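# Assemble two printed parts to match the displayed example

## Task

Join the two printed parts so they match the assembled example on the stand, and leave them that way after the robot lets go.

## Robot and tools

Robot: two UR7e-style arms, left_arm and right_arm, each ending in a Robiq 140 mm two-finger gripper whose fingers can fold at a hinge. The wrist joints are weak (about 11 N m of spare push). Torque load limits are 139 N m for shoulder pan, shoulder lift and elbow, and 18.1, 18 and 22 N m for wrist 1, 2 and 3.

Frames: the scene frame has its origin on the table top midway between the nominal bases, +z up, +x out over the table, and left_arm on the +y side. Camera picture sides do not match arm names. The calibrated base positions are left_arm (+0.056, +0.520, +0.013) m and right_arm (+0.016, -0.321, +0.013) m, both nearly unrotated. Reported end_effector_position (m), end_effector_quat_wxyz and velocities are in each arm's own base frame. Fixed cameras and the table use the scene frame. Move offsets run along each Hand target's own axes. The gripper's fingers point along its +z and close along its y. end_effector_position is the point between the pads when closed. Fingertips reach about 33 mm past it, and only 9 mm past it when fully open.

Row layout (used by both execute_actions and move): 18 numbers, each in [-1, 1]. The first nine are for left_arm: dx, dy, dz, rx, ry, rz, gripper position, force_limit, speed. The next nine are the same for right_arm. Every row must have all 18 numbers, even when only one arm moves. dx to rz are an offset, not a pose. They are measured from that arm's Hand target at the start of the action or move, along the Hand target's axes. 1.0 equals 0.6 m or 180 degrees. rx, ry, rz form one rotation vector. Sending the same offset twice moves the arm twice. Six zeros ask for the current Hand target again, which also lets an arm that settled short catch up. Gripper position: +1 is fully open (140 mm), about -0.8 is where the pads meet, and -1 closes until blocked. force_limit runs from about 14 N at -1 to 58 N at +1. speed runs from 30 mm/s at -1 to 250 mm/s at +1. Both start at +1. A 0 in a gripper slot is a real command, so to leave a gripper alone, repeat its last numbers.

execute_actions(actions, cameras): actions is a list of actions. Each action is up to 15 rows, one per 1/30 s step, and a shorter action holds its last row for the remaining steps. Every row in an action counts from that action's starting Hand target. Images are returned only when actions is empty or cameras names them: cam_high, cam_low, cam_bench, cam_left_wrist, cam_right_wrist, or ["all"]. An unknown camera name invalidates the call.

move(target, speed, blend, stop_force, zero, blocking, cameras): drives straight-line paths toward target. target is one 18-number row, or a list of up to 15 rows, all measured from the same starting Hand targets. speed is in m/s, from 0.002 to 3.6, default 0.25, with turns capped at twice that in rad/s. blend is a corner radius in m; 0 stops at each target. stop_force is in N, from 3 to 120, and ends an arm's path when that arm pushes against its motion. Leave it out when pulling away from a contact, and don't rely on it while the gripper rotates. zero (default true) re-zeroes before the move. blocking=false returns after about 0.5 s and cannot be used with stop_force. A move lasts at most 10 s. Paths do not avoid obstacles. Steer around each arm's own base, not close past it.

Other tools: wait(seconds, 0 to 10); stop() brakes a running move; zoom_image(camera, region [x0,y0,x1,y1] in pixels, at most 504 square); zero_wrist_force(arm); read_manual(section); finished_scene(scene=1), which is final and cannot be undone.

Result lines: Hand target is the last commanded pose, after clipping to within 32 degrees of the measured orientation. Joint velocities may read "within noise". Wrist force and torque are in the end effector's axes. A third wrist line gives the peak since the last reading. Tool commands appear. object_status: 0 moving, 2 closed on something (a grip), 3 reached position or pads met. position_measured is in counts: 3 is open, 230 is pads touching. The move: line gives the ending (done, off_target, moving, held, fault) and limits (paced, held). MOTOR HOT and OVER-TEMPERATURE FAULT lines warn of heating.

Advice: grip with the outer quarter of the pads, since grips nearer the palm fold the fingers. After closing, confirm object_status is 2. Approach contacts slowly with stop_force. Command no target past a firm contact, or the arm faults. Net force near 150 N or a joint at its load limit stops that arm for 10 s. Never let the arms or grippers press on each other. Never drop parts, release them while moving, or let anything leave the table. Avoid hard hits and large twisting loads on the wrist. Long stretches or holding loads heat the motors.

Each tool is called after "Call:" as name([rows], argument=value, ...), one row to a line, values as JSON.

## Session

I'll start by looking at the scene.

Call:
execute_actions(actions=[])

Scene clock: 0.00 s.
left_arm: end_effector_position=(+0.0372, -0.4289, +0.1696) position_measured=3 object_status=3 end_effector_quat_wxyz=(+0.050, +0.701, -0.704, +0.100) | right_arm: end_effector_position=(+0.3098, +0.1465, +0.3050) position_measured=3 object_status=3 end_effector_quat_wxyz=(+0.642, -0.519, -0.495, -0.271)
Joint positions: left_arm=[-1.903 -1.897 2.181 -2.033 -1.436 2.826] | right_arm=[-0.636 -1.414 1.86 -0.479 -0.998 0.427]
Joint velocities: within noise
Joint torques (N m): no reading
Wrist force (N): no reading
Wrist torque (N m): no reading
Wrist force, peak (N): no reading
Hand target: left_arm +0.0372, -0.4289, +0.1696; +0.050, +0.701, -0.704, +0.100 | right_arm +0.3098, +0.1465, +0.3050; +0.642, -0.519, -0.495, -0.271
Tool commands: left_gripper/position=+1.0 left_gripper/force_limit=+1.0 left_gripper/speed=+1.0 right_gripper/position=+1.0 right_gripper/force_limit=+1.0 right_gripper/speed=+1.0

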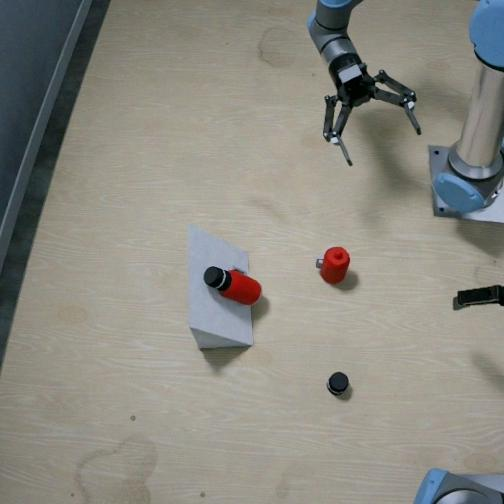

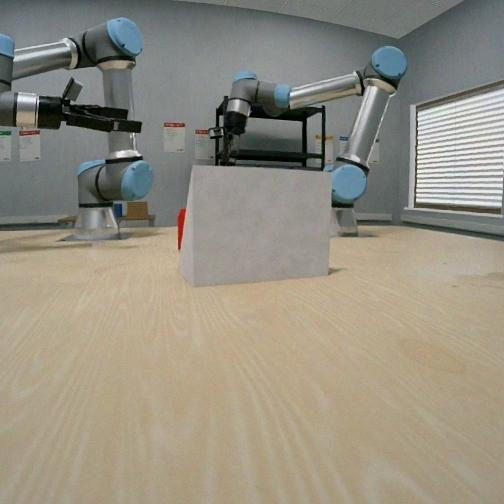

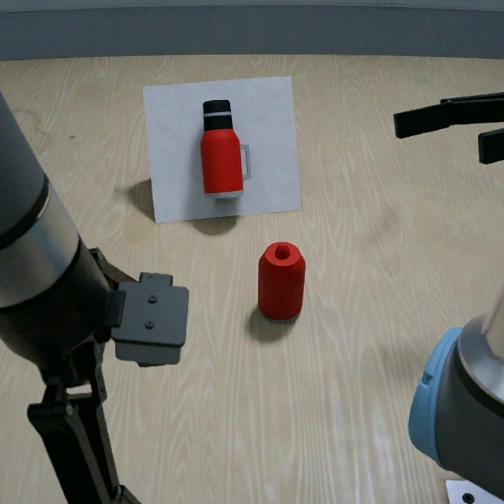

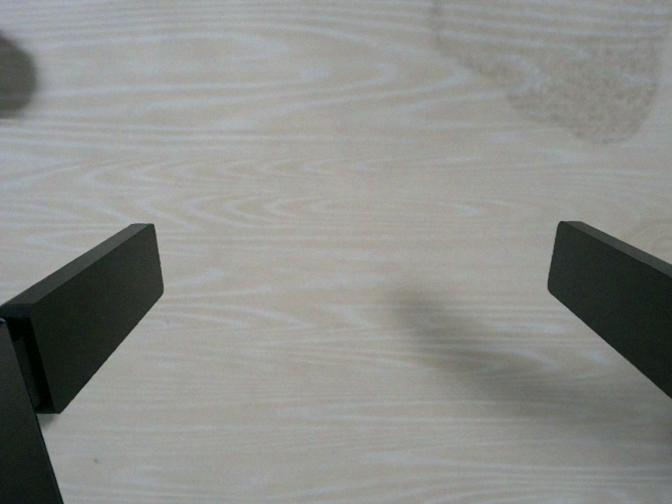

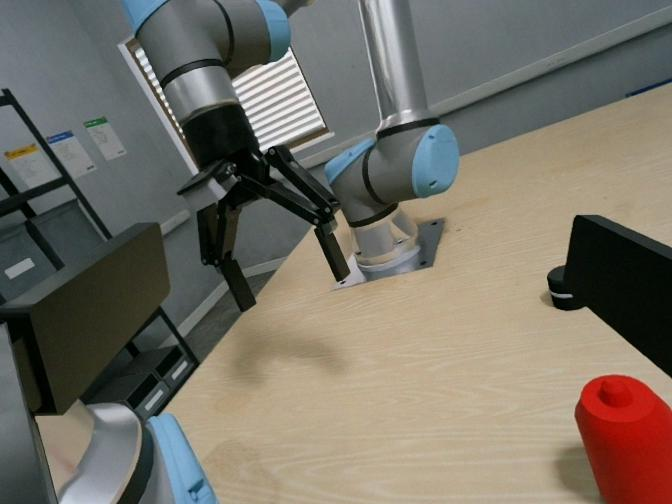

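Call:
zoom_image(camera="cam_bench", region=[130, 70, 320, 260])

Call:
zoom_image(camera="cam_bench", region=[220, 220, 340, 340])

Call:
zoom_image(camera="cam_high", region=[180, 210, 380, 410])

Call:
zoom_image(camera="cam_right_wrist", region=[500, 220, 672, 392])

Call:
zoom_image(camera="cam_right_wrist", region=[540, 350, 672, 482])

Scaled by 2.653 from the camera's 504x504 image, which has a finer 720x720 frame.

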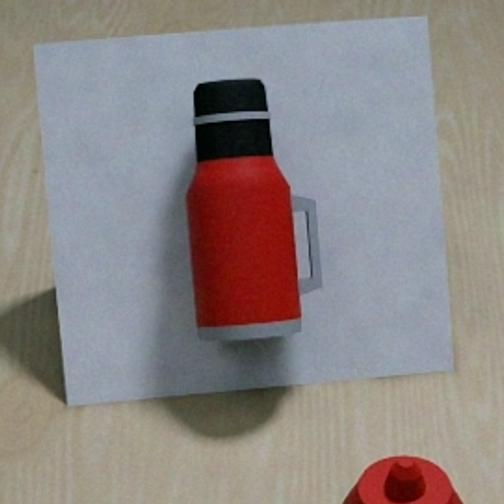

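Scaled by 4.200 from the camera's 504x504 image, which has a finer 720x720 frame.

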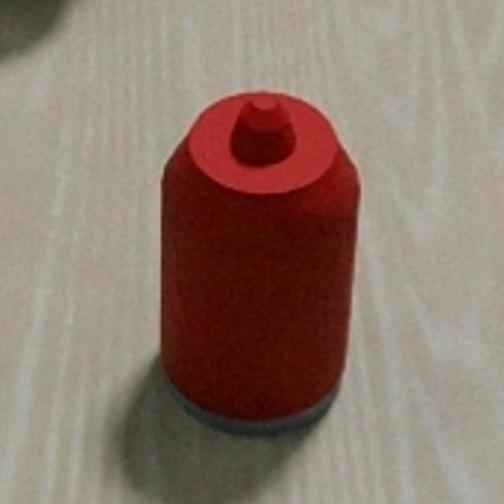

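Scaled by 2.520 from the camera's 504x504 image, which has a finer 720x720 frame.

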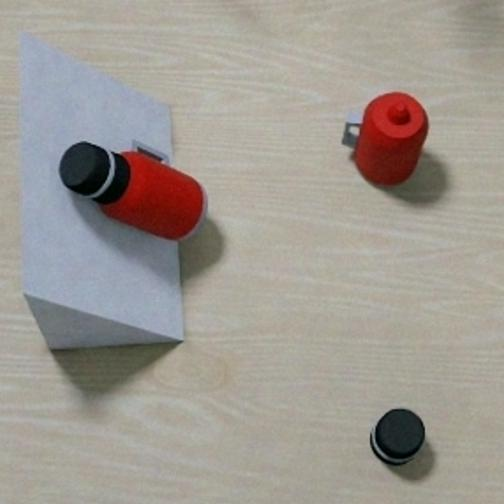

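Scaled by 2.930 from the camera's 672x504 image, which has a finer 960x720 frame.

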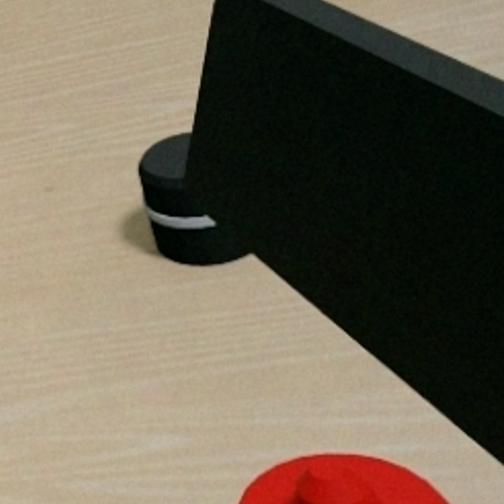

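Scaled by 3.818 from the camera's 672x504 image, which has a finer 960x720 frame.

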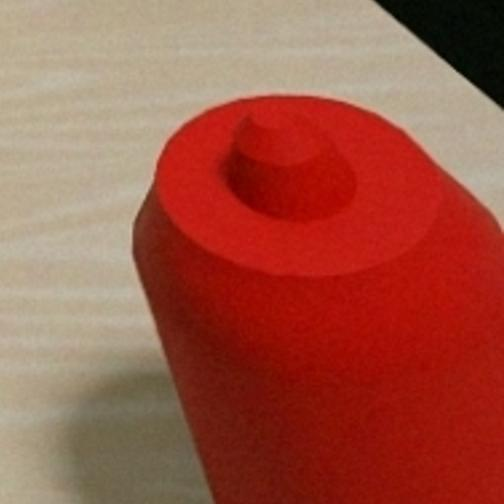

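Call:
move(target=[-0.2387, -0.4623, 0.0205, 0.0033, -0.0729, -0.2336, 1, 1, 1, -0.1180, 0.2042, 0.1352, -0.1587, -0.2385, -0.0698, 1, 1, 1], speed=0.4, cameras=["cam_left_wrist", "cam_right_wrist"])

Scene clock: 21.87 s.
left_arm: end_effector_position=(+0.3164, -0.2906, +0.1470) position_measured=3 object_status=3 end_effector_quat_wxyz=(+0.000, +0.913, -0.407, +0.000) | right_arm: end_effector_position=(+0.3610, +0.2492, +0.1891) position_measured=3 object_status=3 end_effector_quat_wxyz=(-0.243, +0.664, +0.664, +0.242)
Joint positions: left_arm=[-1.058 -1.719 2.043 -1.893 -1.571 2.921] | right_arm=[-0.24 -1.887 2.197 -1.683 -0.895 1.261]
Joint torques (N m): left_arm=[13.95 -7.44 -32.97 0.3 -1.73 2.54] | right_arm=[7.45 -21.84 -14.89 -4.82 -0.04 1.66]
Wrist force (N): left_arm=[0.6 -0.6 0.3] | right_arm=[1.7 0.5 1.6]
Wrist torque (N m): left_arm=[-0.08 -0.06 -0.01] | right_arm=[-0.10 -0.25 0.17]
Wrist force, peak (N): left_arm=[1.0 -3.7 0.3] | right_arm=[1.2 -2.0 2.4]
Hand target: left_arm +0.3164, -0.2906, +0.1470; +0.000, +0.913, -0.407, +0.000 | right_arm +0.3610, +0.2492, +0.1890; -0.243, +0.664, +0.664, +0.242
Off the commanded pose: left_arm 0.000 m, 0 deg | right_arm 0.000 m, 0 deg.
move: done
camera_calibration:
cam_left_wrist: T_world_to_cam=[[-0.73913, -0.673413, 0.0142147, 0.04283], [-0.627008, 0.695599, 0.350717, 0.353746], [-0.246065, 0.250313, -0.936373, 0.430309], [0, 0, 0, 1]] pos_world=[0.359342, -0.324935, 0.278256]
cam_right_wrist: T_world_to_cam=[[0.999587, -0.0143832, -0.0248742, -0.342995], [-0.0221461, -0.937227, -0.348016, 0.312404], [-0.0183072, 0.348423, -0.937158, 0.241886], [0, 0, 0, 1]] pos_world=[0.3542, 0.203581, 0.326875]
Images, in order (width x height): cam_left_wrist 672x504, cam_right_wrist 672x504.

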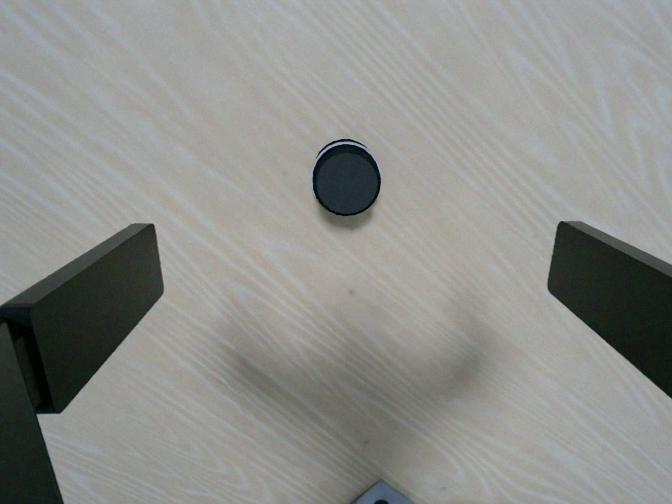

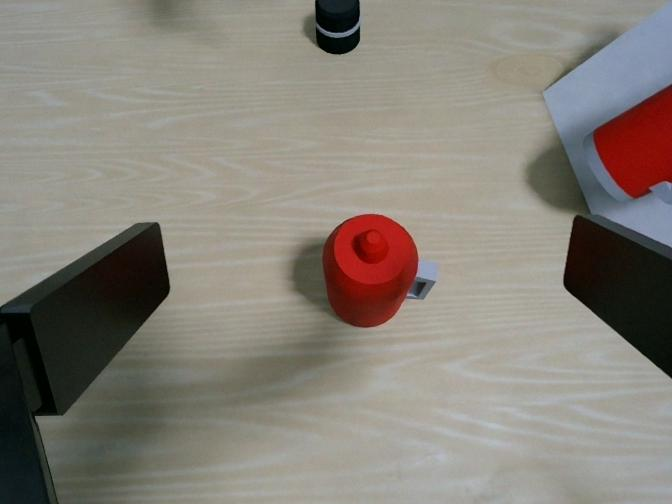

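Call:
zoom_image(camera="cam_right_wrist", region=[310, 195, 450, 335])

Call:
zoom_image(camera="cam_right_wrist", region=[342, 215, 402, 275])

Call:
zoom_image(camera="cam_left_wrist", region=[296, 126, 396, 226])

Call:
zoom_image(camera="cam_right_wrist", region=[298, 0, 378, 60])

Scaled by 3.600 from the camera's 672x504 image, which has a finer 960x720 frame.

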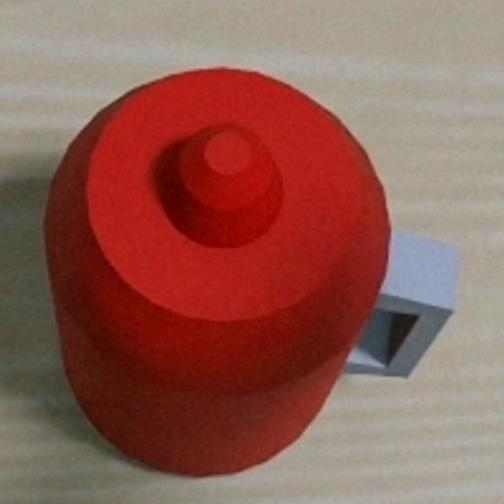

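Scaled by 8.400 from the camera's 672x504 image, which has a finer 960x720 frame.

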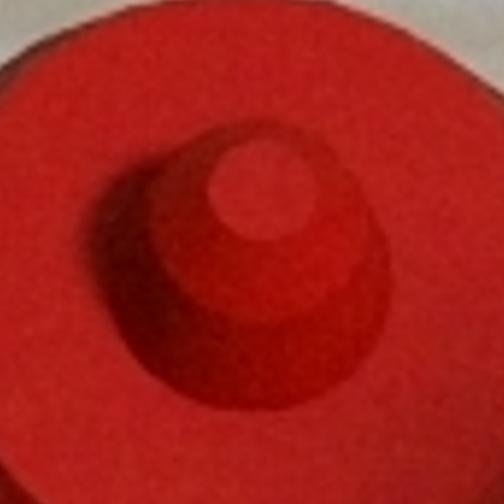

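Scaled by 5.040 from the camera's 672x504 image, which has a finer 960x720 frame.

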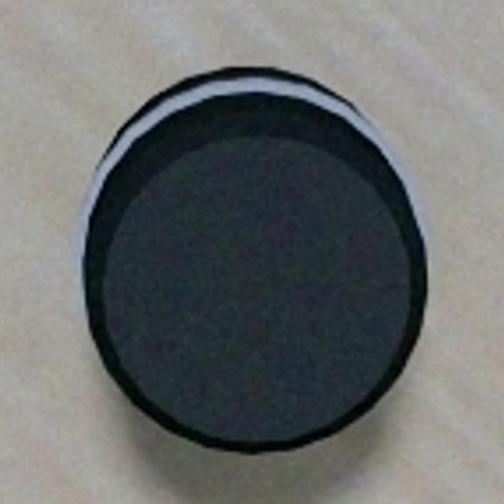

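Scaled by 6.300 from the camera's 672x504 image, which has a finer 960x720 frame.

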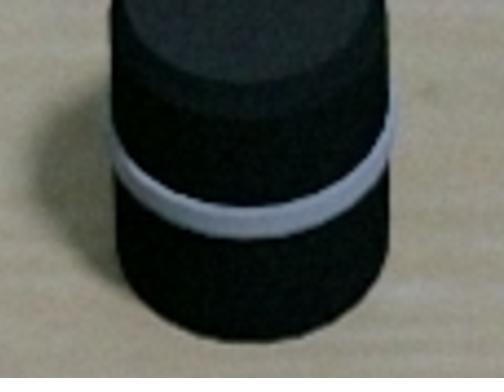

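Call:
move(target=[-0.0867, 0, 0, 0, 0, 0, 0.05, -1, 0, -0.2023, 0.015, -0.1763, 0, 0.2611, 0, 1, 1, 1], speed=0.4, cameras=["cam_left_wrist", "cam_right_wrist"])

Call:
zoom_image(camera="cam_left_wrist", region=[285, 40, 385, 140])

Call:
zoom_image(camera="cam_right_wrist", region=[280, 180, 420, 320])

Scene clock: 43.97 s.
left_arm: end_effector_position=(+0.2817, -0.2519, +0.1470) position_measured=123 object_status=3 end_effector_quat_wxyz=(+0.000, +0.913, -0.407, +0.000) | right_arm: end_effector_position=(+0.3700, +0.0883, +0.1918) position_measured=3 object_status=3 end_effector_quat_wxyz=(+0.487, -0.513, -0.513, -0.487)
Joint positions: left_arm=[-1.09 -1.862 2.15 -1.858 -1.571 2.889] | right_arm=[-0.855 -1.298 2.039 -0.808 -0.856 0.045]
Joint torques (N m): left_arm=[-14.54 -23.85 -15.92 0.24 1.55 -2.53] | right_arm=[5.73 -15.89 -22.73 3.4 -1.4 -1.49]
Wrist force (N): left_arm=[0.6 -0.6 0.2] | right_arm=[0.7 -0.7 0.3]
Wrist torque (N m): left_arm=[-0.08 -0.04 0.19] | right_arm=[-0.17 -0.13 0.25]
Wrist force, peak (N): left_arm=[0.6 -0.8 0.4] | right_arm=[3.1 0.6 2.1]
Hand target: left_arm +0.2817, -0.2519, +0.1470; +0.000, +0.913, -0.407, +0.000 | right_arm +0.3700, +0.0882, +0.1918; +0.487, -0.513, -0.512, -0.487
Off the commanded pose: left_arm 0.000 m, 0 deg | right_arm 0.000 m, 0 deg.
move: done
camera_calibration:
cam_left_wrist: T_world_to_cam=[[-0.739086, -0.673461, 0.014193, 0.0432216], [-0.62705, 0.695545, 0.350749, 0.305058], [-0.246088, 0.250334, -0.936362, 0.412093], [0, 0, 0, 1]] pos_world=[0.324642, -0.286235, 0.278256]
cam_right_wrist: T_world_to_cam=[[0.999583, 0.00767113, -0.02785, -0.355681], [-0.0227461, -0.385281, -0.922519, 0.224459], [-0.0178068, 0.922767, -0.384946, 0.143861], [0, 0, 0, 1]] pos_world=[0.363199, -0.0435422, 0.252541]
Images, in order (width x height): cam_left_wrist 672x504, cam_right_wrist 672x504.

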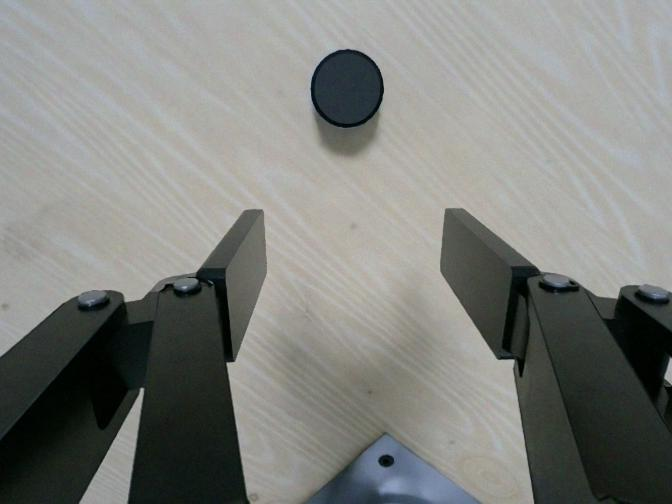

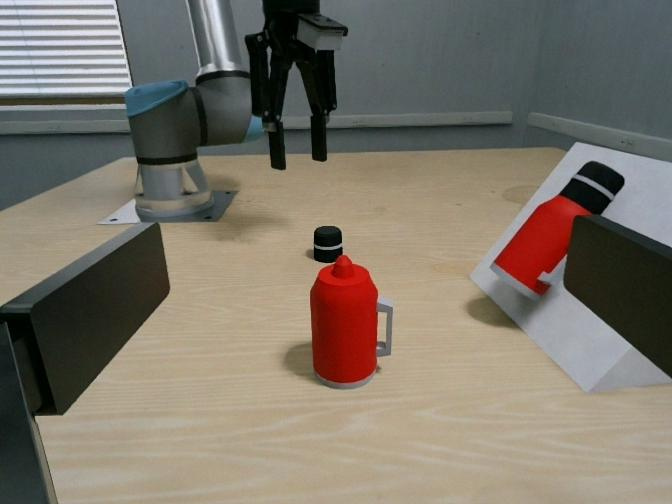

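Scaled by 5.040 from the camera's 672x504 image, which has a finer 960x720 frame.

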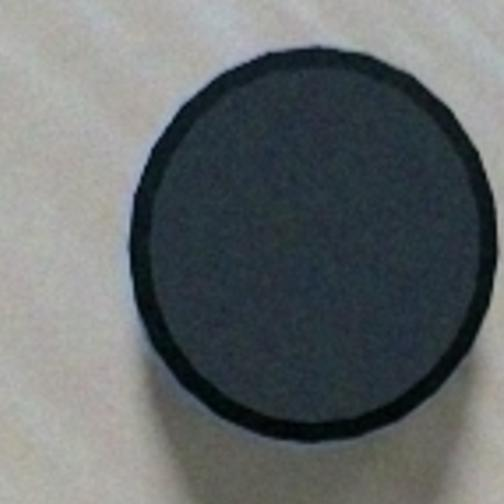

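Scaled by 3.600 from the camera's 672x504 image, which has a finer 960x720 frame.

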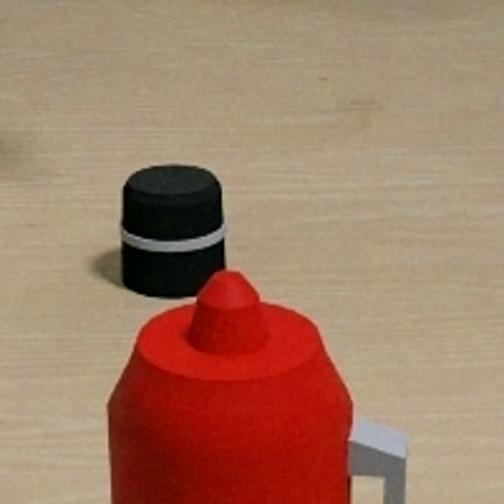

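Call:
move(target=[0.0933, 0, 0.1633, 0, 0, 0, 0.05, -1, 0, 0, 0, 0, 0, 0, 0, 1, 1, 1], speed=0.25, cameras=["cam_left_wrist", "cam_right_wrist"])

Call:
zoom_image(camera="cam_left_wrist", region=[200, 120, 500, 345])

Call:
zoom_image(camera="cam_right_wrist", region=[258, 150, 398, 290])

Scene clock: 49.10 s.
left_arm: end_effector_position=(+0.3190, -0.2933, +0.0491) position_measured=123 object_status=3 end_effector_quat_wxyz=(+0.000, +0.913, -0.407, +0.000) | right_arm: end_effector_position=(+0.3700, +0.0882, +0.1918) position_measured=3 object_status=3 end_effector_quat_wxyz=(+0.487, -0.513, -0.512, -0.487)
Joint positions: left_arm=[-1.056 -1.587 2.204 -2.187 -1.571 2.923] | right_arm=[-0.855 -1.298 2.039 -0.808 -0.856 0.045]
Joint torques (N m): left_arm=[13.32 -9.76 -30.99 -6.58 -1.62 2.46] | right_arm=[6.87 -16.67 -23.11 3.62 -1.6 -1.5]
Wrist force (N): left_arm=[0.5 -0.6 0.5] | right_arm=[0.9 -0.3 0.4]
Wrist torque (N m): left_arm=[-0.06 -0.02 -0.02] | right_arm=[-0.09 -0.19 0.25]
Wrist force, peak (N): left_arm=[0.9 -0.8 1.4] | right_arm=[0.9 -0.3 1.0]
Hand target: left_arm +0.3191, -0.2934, +0.0490; +0.000, +0.913, -0.407, +0.000 | right_arm +0.3700, +0.0882, +0.1918; +0.487, -0.513, -0.512, -0.487
Off the commanded pose: left_arm 0.000 m, 0 deg | right_arm 0.000 m, 0 deg.
move: done
camera_calibration:
cam_left_wrist: T_world_to_cam=[[-0.739086, -0.673461, 0.014193, 0.0442304], [-0.62705, 0.695545, 0.350749, 0.39165], [-0.246088, 0.250334, -0.936362, 0.339992], [0, 0, 0, 1]] pos_world=[0.361942, -0.327735, 0.180356]
cam_right_wrist: T_world_to_cam=[[0.999581, 0.0079031, -0.0278327, -0.355677], [-0.0226465, -0.384994, -0.922641, 0.224335], [-0.0180071, 0.922885, -0.384653, 0.143919], [0, 0, 0, 1]] pos_world=[0.3632, -0.0436427, 0.25244]
Images, in order (width x height): cam_left_wrist 672x504, cam_right_wrist 672x504.

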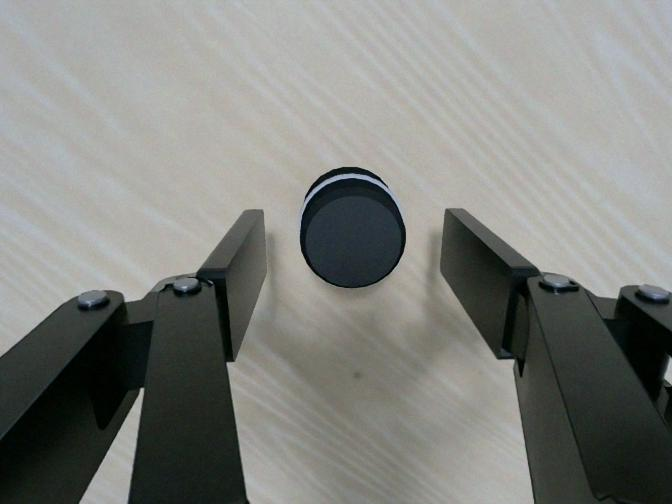

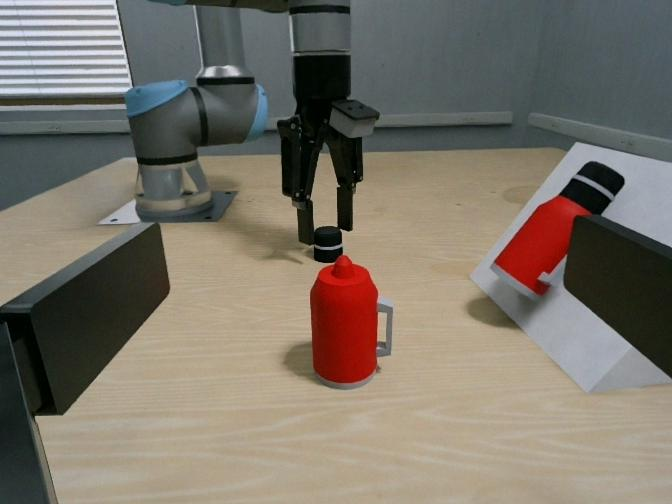

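Scaled by 1.680 from the camera's 672x504 image, which has a finer 960x720 frame.

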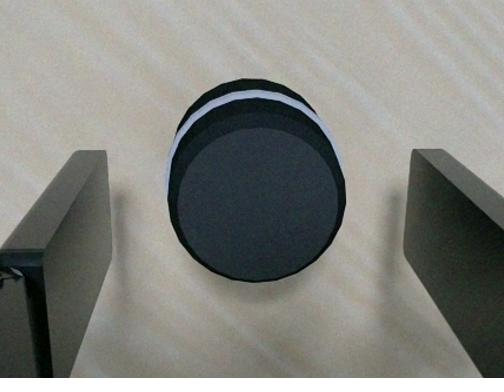

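Scaled by 3.600 from the camera's 672x504 image, which has a finer 960x720 frame.

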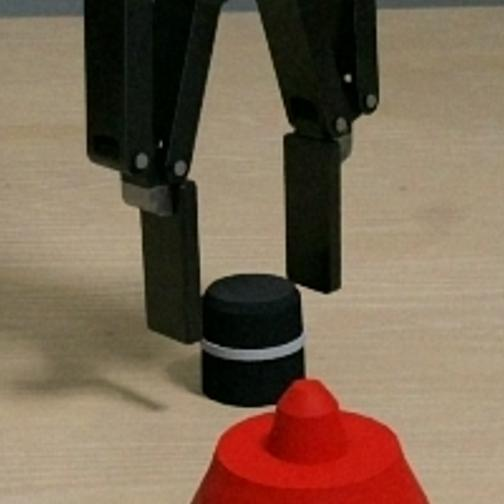

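Call:
move(target=[0, 0, 0, 0, 0, 0, -1, 0, -1, 0, 0, 0, 0, 0, 0, 1, 1, 1], cameras=["cam_left_wrist", "cam_right_wrist"])

Call:
zoom_image(camera="cam_left_wrist", region=[200, 120, 500, 345])

Call:
zoom_image(camera="cam_right_wrist", region=[258, 150, 398, 290])

Scene clock: 53.57 s.
left_arm: end_effector_position=(+0.3191, -0.2934, +0.0490) position_measured=173 object_status=0 end_effector_quat_wxyz=(+0.000, +0.913, -0.407, +0.000) | right_arm: end_effector_position=(+0.3700, +0.0882, +0.1918) position_measured=3 object_status=3 end_effector_quat_wxyz=(+0.487, -0.513, -0.512, -0.487)
Joint positions: left_arm=[-1.056 -1.586 2.204 -2.188 -1.571 2.923] | right_arm=[-0.855 -1.298 2.039 -0.808 -0.856 0.045]
Joint torques (N m): left_arm=[12.28 -10.43 -23.15 -6.03 -1.72 2.42] | right_arm=[5.56 -17.87 -23.75 3.41 -1.37 -1.32]
Wrist force (N): left_arm=[-5.2 -2.0 -18.9] | right_arm=[0.7 -0.6 0.5]
Wrist torque (N m): left_arm=[-0.01 0.00 -0.02] | right_arm=[-0.15 -0.13 0.25]
Wrist force, peak (N): left_arm=[-5.2 -2.0 -18.9] | right_arm=[0.9 -0.9 0.6]
Hand target: left_arm +0.3191, -0.2934, +0.0490; +0.000, +0.913, -0.407, +0.000 | right_arm +0.3700, +0.0882, +0.1918; +0.487, -0.513, -0.512, -0.487
Off the commanded pose: left_arm 0.000 m, 0 deg | right_arm 0.000 m, 0 deg.
move: done
camera_calibration:
cam_left_wrist: T_world_to_cam=[[-0.739114, -0.673429, 0.0142782, 0.0442433], [-0.627024, 0.695618, 0.350652, 0.39185], [-0.246071, 0.250219, -0.936397, 0.33991], [0, 0, 0, 1]] pos_world=[0.362042, -0.327835, 0.180256]
cam_right_wrist: T_world_to_cam=[[0.999581, 0.0079031, -0.0278327, -0.355677], [-0.0226465, -0.384994, -0.922641, 0.224335], [-0.0180071, 0.922885, -0.384653, 0.143919], [0, 0, 0, 1]] pos_world=[0.3632, -0.0436427, 0.25244]
Images, in order (width x height): cam_left_wrist 672x504, cam_right_wrist 672x504.

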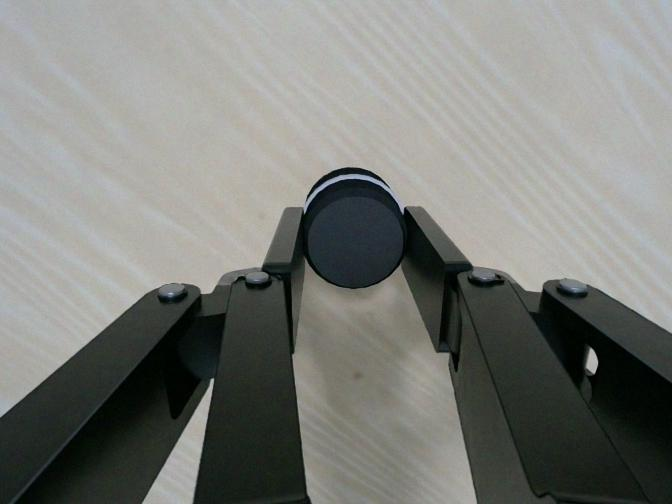

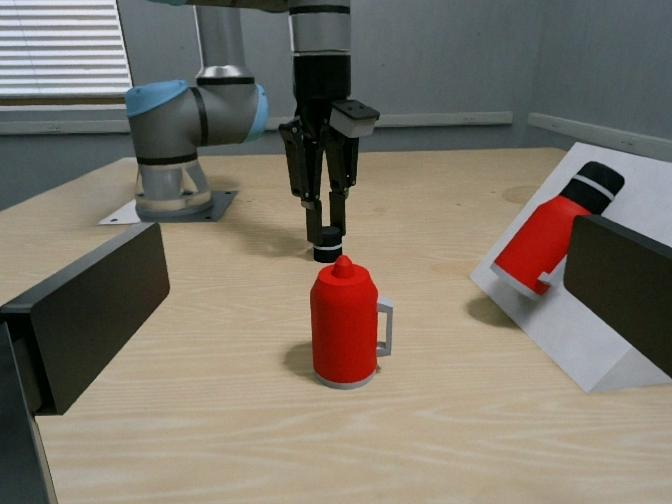

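Scaled by 1.680 from the camera's 672x504 image, which has a finer 960x720 frame.

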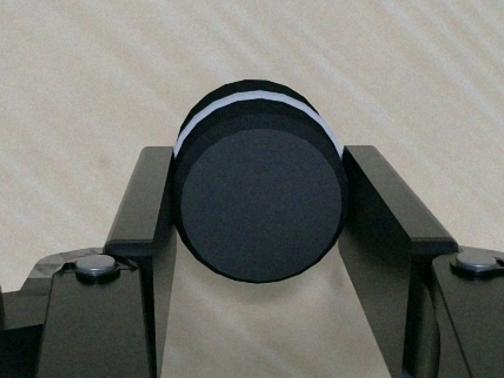

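Scaled by 3.600 from the camera's 672x504 image, which has a finer 960x720 frame.

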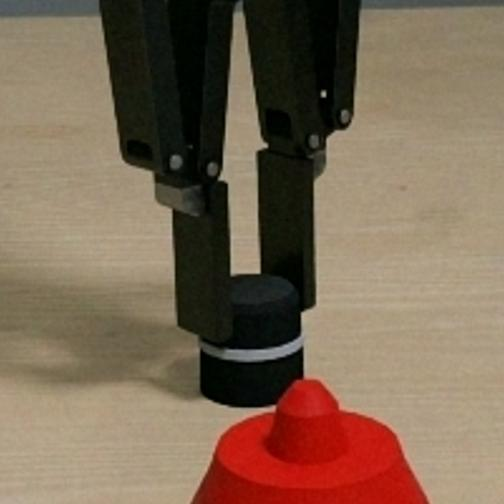

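Call:
move([
  [0, 0, -0.05, 0, 0, 0, -1, 0, -1, 0, 0, 0, 0, 0, 0, 1, 1, 1],
  [0.2482, 0.2753, -0.285, 0, 0, 0, -1, 0, -1, 0, 0, 0, 0, 0, 0, 1, 1, 1],
], speed=[0.1, 0.3], blend=[0.02, 0], cameras=["cam_left_wrist", "cam_right_wrist"])

Call:
zoom_image(camera="cam_left_wrist", region=[270, 10, 430, 170])

Call:
zoom_image(camera="cam_right_wrist", region=[268, 140, 408, 280])

Call:
zoom_image(camera="cam_left_wrist", region=[200, 120, 500, 345])

Scene clock: 61.57 s.
left_arm: end_effector_position=(+0.2959, -0.5147, +0.2198) position_measured=173 object_status=2 end_effector_quat_wxyz=(+0.000, +0.913, -0.407, +0.000) end_effector_velocity=(+0.000, -0.001, +0.001) end_effector_angular_velocity=(+0.000, +0.000, +0.001) | right_arm: end_effector_position=(+0.3700, +0.0882, +0.1918) position_measured=3 object_status=3 end_effector_quat_wxyz=(+0.487, -0.513, -0.512, -0.487)
Joint positions: left_arm=[-1.275 -1.358 1.478 -1.69 -1.571 2.704] | right_arm=[-0.855 -1.298 2.039 -0.808 -0.856 0.045]
Joint velocities: left_arm=[0 0.002 -0.005 0.003 0 -0.001] | right_arm=[within noise]
Joint torques (N m): left_arm=[-13.95 -28.15 -35.44 0.22 -1.64 -2.44] | right_arm=[5.02 -17.26 -23.53 3.39 -1.51 -1.58]
Wrist force (N): left_arm=[0.4 -0.6 0.4] | right_arm=[0.4 -0.4 0.5]
Wrist torque (N m): left_arm=[-0.07 0.01 0.19] | right_arm=[-0.11 -0.06 0.25]
Wrist force, peak (N): left_arm=[-5.4 -2.2 -18.9] | right_arm=[0.9 -0.8 0.6]
Hand target: left_arm +0.2959, -0.5147, +0.2198; +0.000, +0.913, -0.407, +0.000 | right_arm +0.3700, +0.0882, +0.1918; +0.487, -0.513, -0.512, -0.487
Off the commanded pose: left_arm 0.000 m, 0 deg | right_arm 0.000 m, 0 deg.
move: done; blend cut to 0.015 m at target 1
camera_calibration:
cam_left_wrist: T_world_to_cam=[[-0.739114, -0.673429, 0.0142782, -0.124305], [-0.627024, 0.695618, 0.350652, 0.471282], [-0.246071, 0.250219, -0.936397, 0.549486], [0, 0, 0, 1]] pos_world=[0.338842, -0.549035, 0.351056]
cam_right_wrist: T_world_to_cam=[[0.999581, 0.0079031, -0.0278327, -0.355677], [-0.0226465, -0.384994, -0.922641, 0.224335], [-0.0180071, 0.922885, -0.384653, 0.143919], [0, 0, 0, 1]] pos_world=[0.3632, -0.0436427, 0.25244]
Images, in order (width x height): cam_left_wrist 672x504, cam_right_wrist 672x504.

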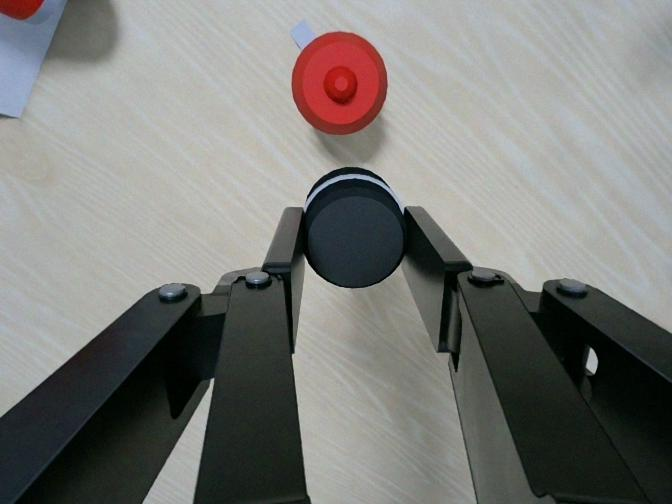

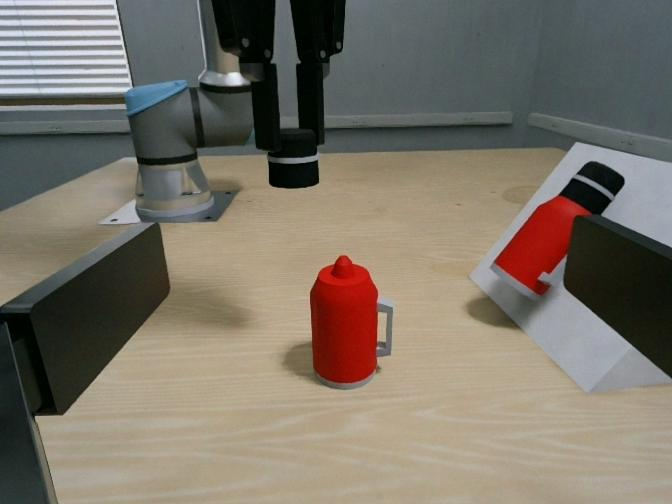

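Scaled by 3.150 from the camera's 672x504 image, which has a finer 960x720 frame.

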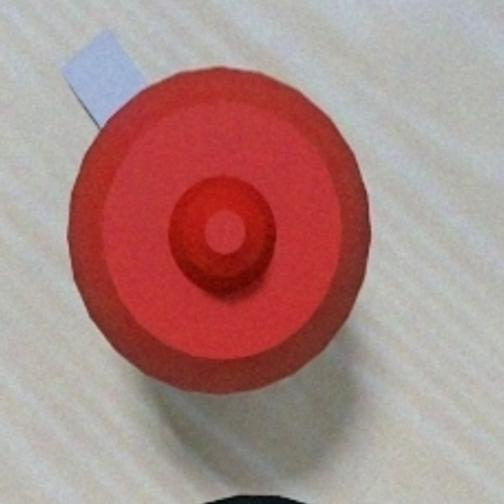

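Scaled by 3.600 from the camera's 672x504 image, which has a finer 960x720 frame.

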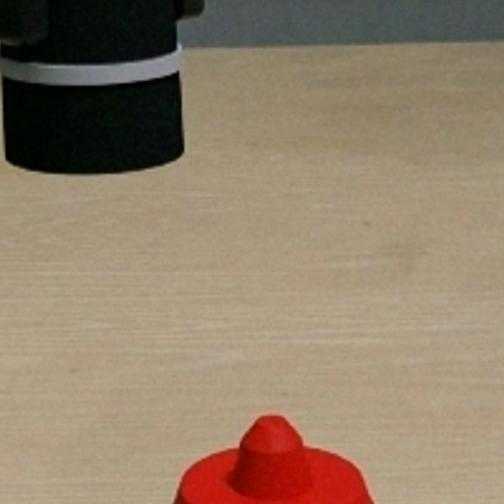

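Scaled by 1.680 from the camera's 672x504 image, which has a finer 960x720 frame.

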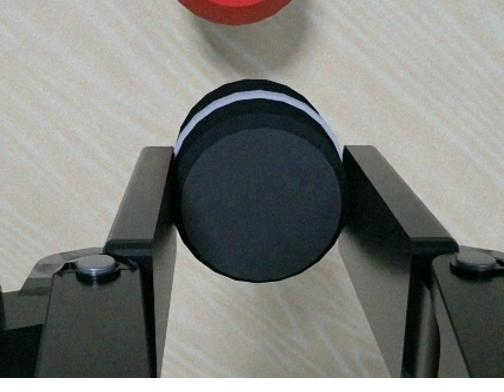

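Call:
move(target=[0.0978, -0.0065, 0.058, 0, 0, 0, -1, 0, -1, 0, 0, 0, 0, 0, 0, 1, 1, 1], speed=0.15, cameras=["all"])

Call:
zoom_image(camera="cam_right_wrist", region=[274, 140, 414, 280])

Call:
zoom_image(camera="cam_bench", region=[220, 180, 340, 300])

Call:
zoom_image(camera="cam_low", region=[140, 140, 240, 240])

Scene clock: 65.93 s.
left_arm: end_effector_position=(+0.3380, -0.5556, +0.1851) position_measured=173 object_status=2 end_effector_quat_wxyz=(+0.000, +0.913, -0.407, +0.000) | right_arm: end_effector_position=(+0.3700, +0.0882, +0.1918) position_measured=3 object_status=3 end_effector_quat_wxyz=(+0.487, -0.513, -0.512, -0.487)
Joint positions: left_arm=[-1.231 -1.21 1.373 -1.733 -1.571 2.749] | right_arm=[-0.855 -1.298 2.039 -0.808 -0.856 0.045]
Joint torques (N m): left_arm=[13 -33.51 -35.42 -6.52 -1.59 2.13] | right_arm=[5.38 -16.26 -23.57 3.56 -1.25 -1.55]
Wrist force (N): left_arm=[0.5 -0.3 0.7] | right_arm=[0.7 -0.5 0.5]
Wrist torque (N m): left_arm=[-0.02 -0.03 -0.03] | right_arm=[-0.13 -0.13 0.25]
Wrist force, peak (N): left_arm=[1.3 -0.6 1.1] | right_arm=[0.9 -0.6 0.7]
Hand target: left_arm +0.3381, -0.5557, +0.1850; +0.000, +0.913, -0.407, +0.000 | right_arm +0.3700, +0.0882, +0.1918; +0.487, -0.513, -0.512, -0.487
Off the commanded pose: left_arm 0.000 m, 0 deg | right_arm 0.000 m, 0 deg.
move: done
camera_calibration:
cam_left_wrist: T_world_to_cam=[[-0.739067, -0.673481, 0.0142533, -0.120344], [-0.627079, 0.695568, 0.350653, 0.538359], [-0.246072, 0.250218, -0.936397, 0.537612], [0, 0, 0, 1]] pos_world=[0.380943, -0.590035, 0.316356]
cam_right_wrist: T_world_to_cam=[[0.999581, 0.0079031, -0.0278327, -0.355677], [-0.0226465, -0.384994, -0.922641, 0.224335], [-0.0180071, 0.922885, -0.384653, 0.143919], [0, 0, 0, 1]] pos_world=[0.3632, -0.0436427, 0.25244]

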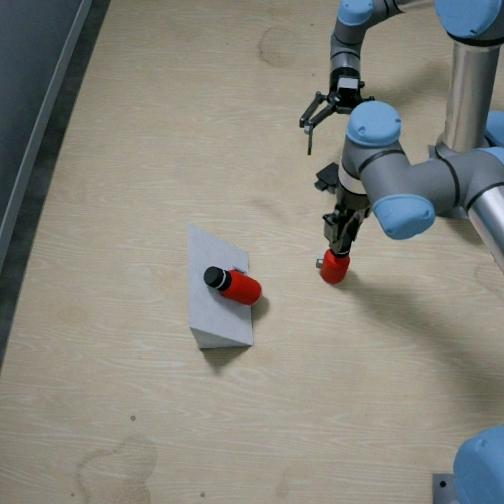

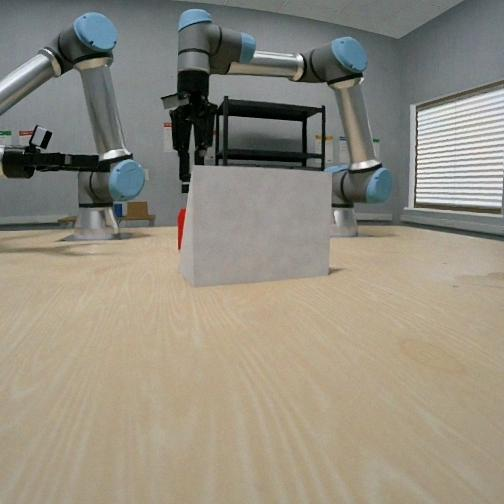

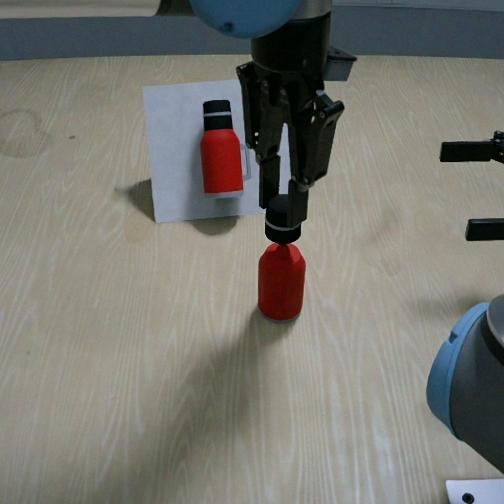

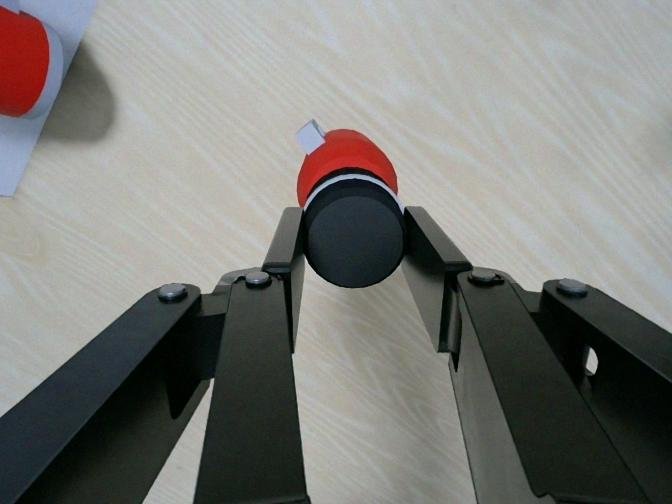

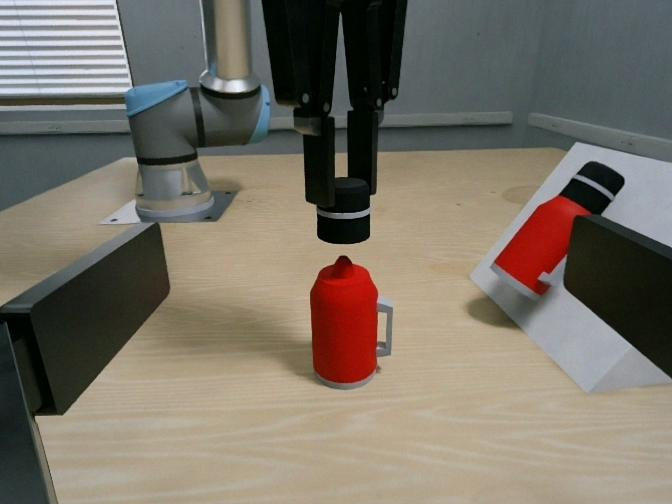

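Scaled by 3.600 from the camera's 672x504 image, which has a finer 960x720 frame.

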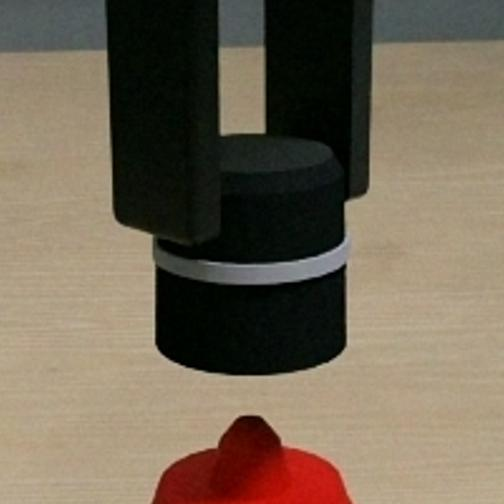

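Scaled by 4.200 from the camera's 504x504 image, which has a finer 720x720 frame.

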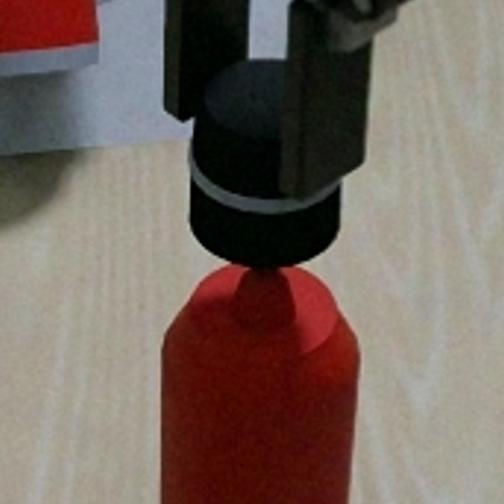

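Scaled by 5.040 from the camera's 504x504 image, which has a finer 720x720 frame.

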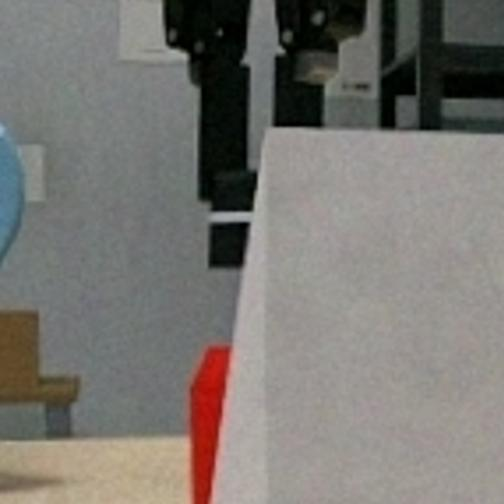

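Call:
move([
  [0, 0, 0.02, 0, 0, 0, -1, 0, -1, 0, 0, 0, 0, 0, 0, 1, 1, 1],
  [0, 0, 0.075, 0, 0, 0, -1, 0, -1, 0, 0, 0, 0, 0, 0, 1, 1, 1],
], speed=[0.06, 0.02], blend=[0.005, 0], stop_force=6, cameras=["cam_left_wrist", "cam_right_wrist", "cam_bench", "cam_high"])

Call:
zoom_image(camera="cam_right_wrist", region=[274, 160, 414, 300])

Call:
zoom_image(camera="cam_bench", region=[220, 200, 340, 320])

Scene clock: 70.47 s.
left_arm: end_effector_position=(+0.3381, -0.5557, +0.1494) position_measured=173 object_status=2 end_effector_quat_wxyz=(+0.000, +0.913, -0.407, +0.000) | right_arm: end_effector_position=(+0.3700, +0.0882, +0.1918) position_measured=3 object_status=3 end_effector_quat_wxyz=(+0.487, -0.513, -0.512, -0.487)
Joint positions: left_arm=[-1.231 -1.192 1.441 -1.819 -1.571 2.749] | right_arm=[-0.855 -1.298 2.039 -0.808 -0.856 0.045]
Joint torques (N m): left_arm=[11.94 -53.65 -32.01 0.53 -0.53 2.04] | right_arm=[5.46 -16.48 -23.88 3.33 -1.46 -1.37]
Wrist force (N): left_arm=[-0.4 -0.6 -2.9] | right_arm=[0.5 -0.3 0.2]
Wrist torque (N m): left_arm=[-0.03 0.00 -0.03] | right_arm=[-0.09 -0.11 0.25]
Wrist force, peak (N): left_arm=[-3.5 -1.1 -23.7] | right_arm=[0.8 -0.8 0.4]
Hand target: left_arm +0.3381, -0.5557, +0.1494; +0.000, +0.913, -0.407, +0.000 (not the last commanded pose) | right_arm +0.3700, +0.0882, +0.1918; +0.487, -0.513, -0.512, -0.487
Off the commanded pose: left_arm 0.009 m, 0 deg | right_arm 0.000 m, 0 deg.
move: contact (left_arm); path passed 1 of 2 targets
camera_calibration:
cam_left_wrist: T_world_to_cam=[[-0.739084, -0.673464, 0.0141987, -0.119797], [-0.627019, 0.695511, 0.350874, 0.55089], [-0.246176, 0.250423, -0.936315, 0.504369], [0, 0, 0, 1]] pos_world=[0.381042, -0.590134, 0.280656]
cam_right_wrist: T_world_to_cam=[[0.999581, 0.0079031, -0.0278327, -0.355677], [-0.0226465, -0.384994, -0.922641, 0.224335], [-0.0180071, 0.922885, -0.384653, 0.143919], [0, 0, 0, 1]] pos_world=[0.3632, -0.0436427, 0.25244]
Images, in order (width x height): cam_high 504x504, cam_bench 504x504, cam_left_wrist 672x504, cam_right_wrist 672x504.

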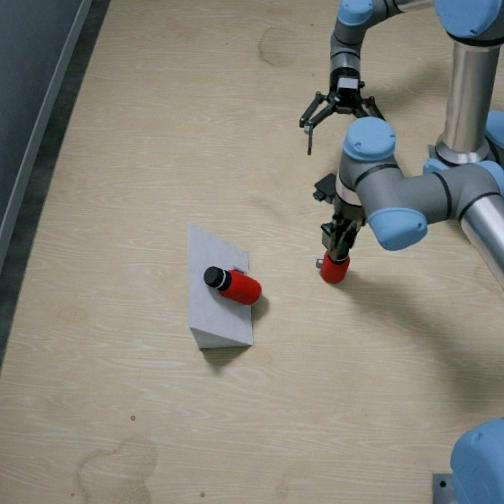

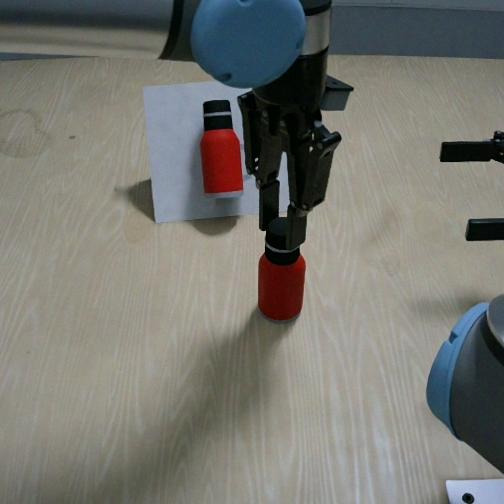

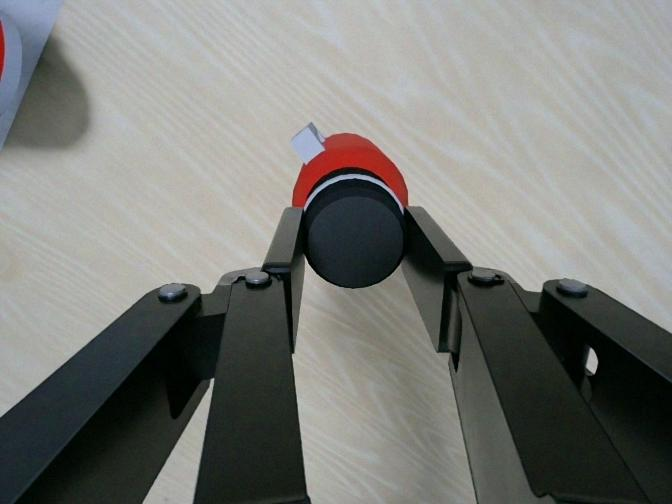

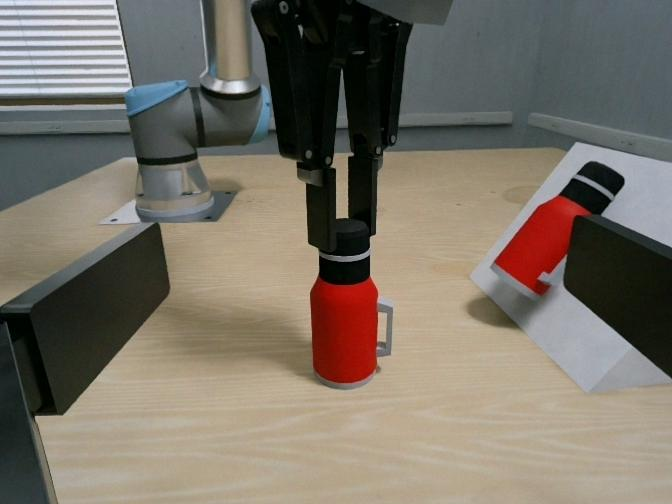

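Scaled by 3.600 from the camera's 672x504 image, which has a finer 960x720 frame.

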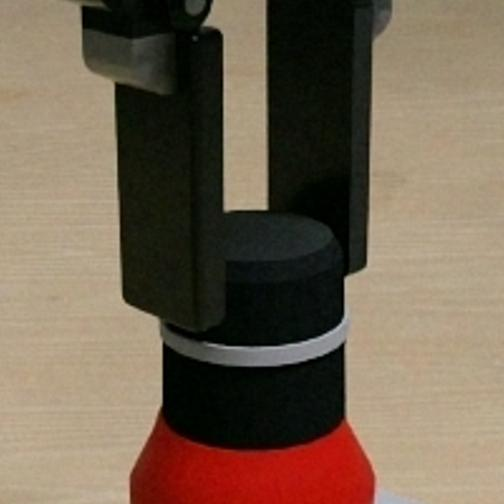

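Scaled by 4.200 from the camera's 504x504 image, which has a finer 720x720 frame.

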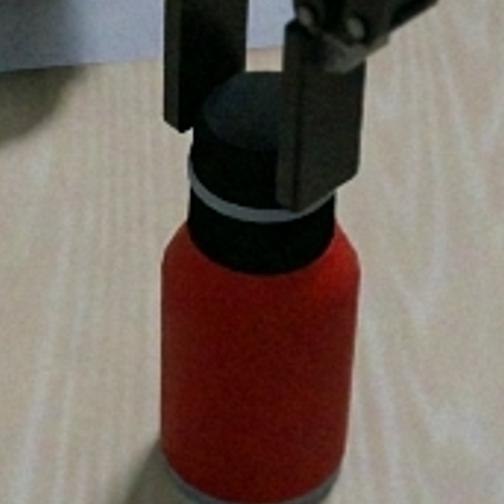

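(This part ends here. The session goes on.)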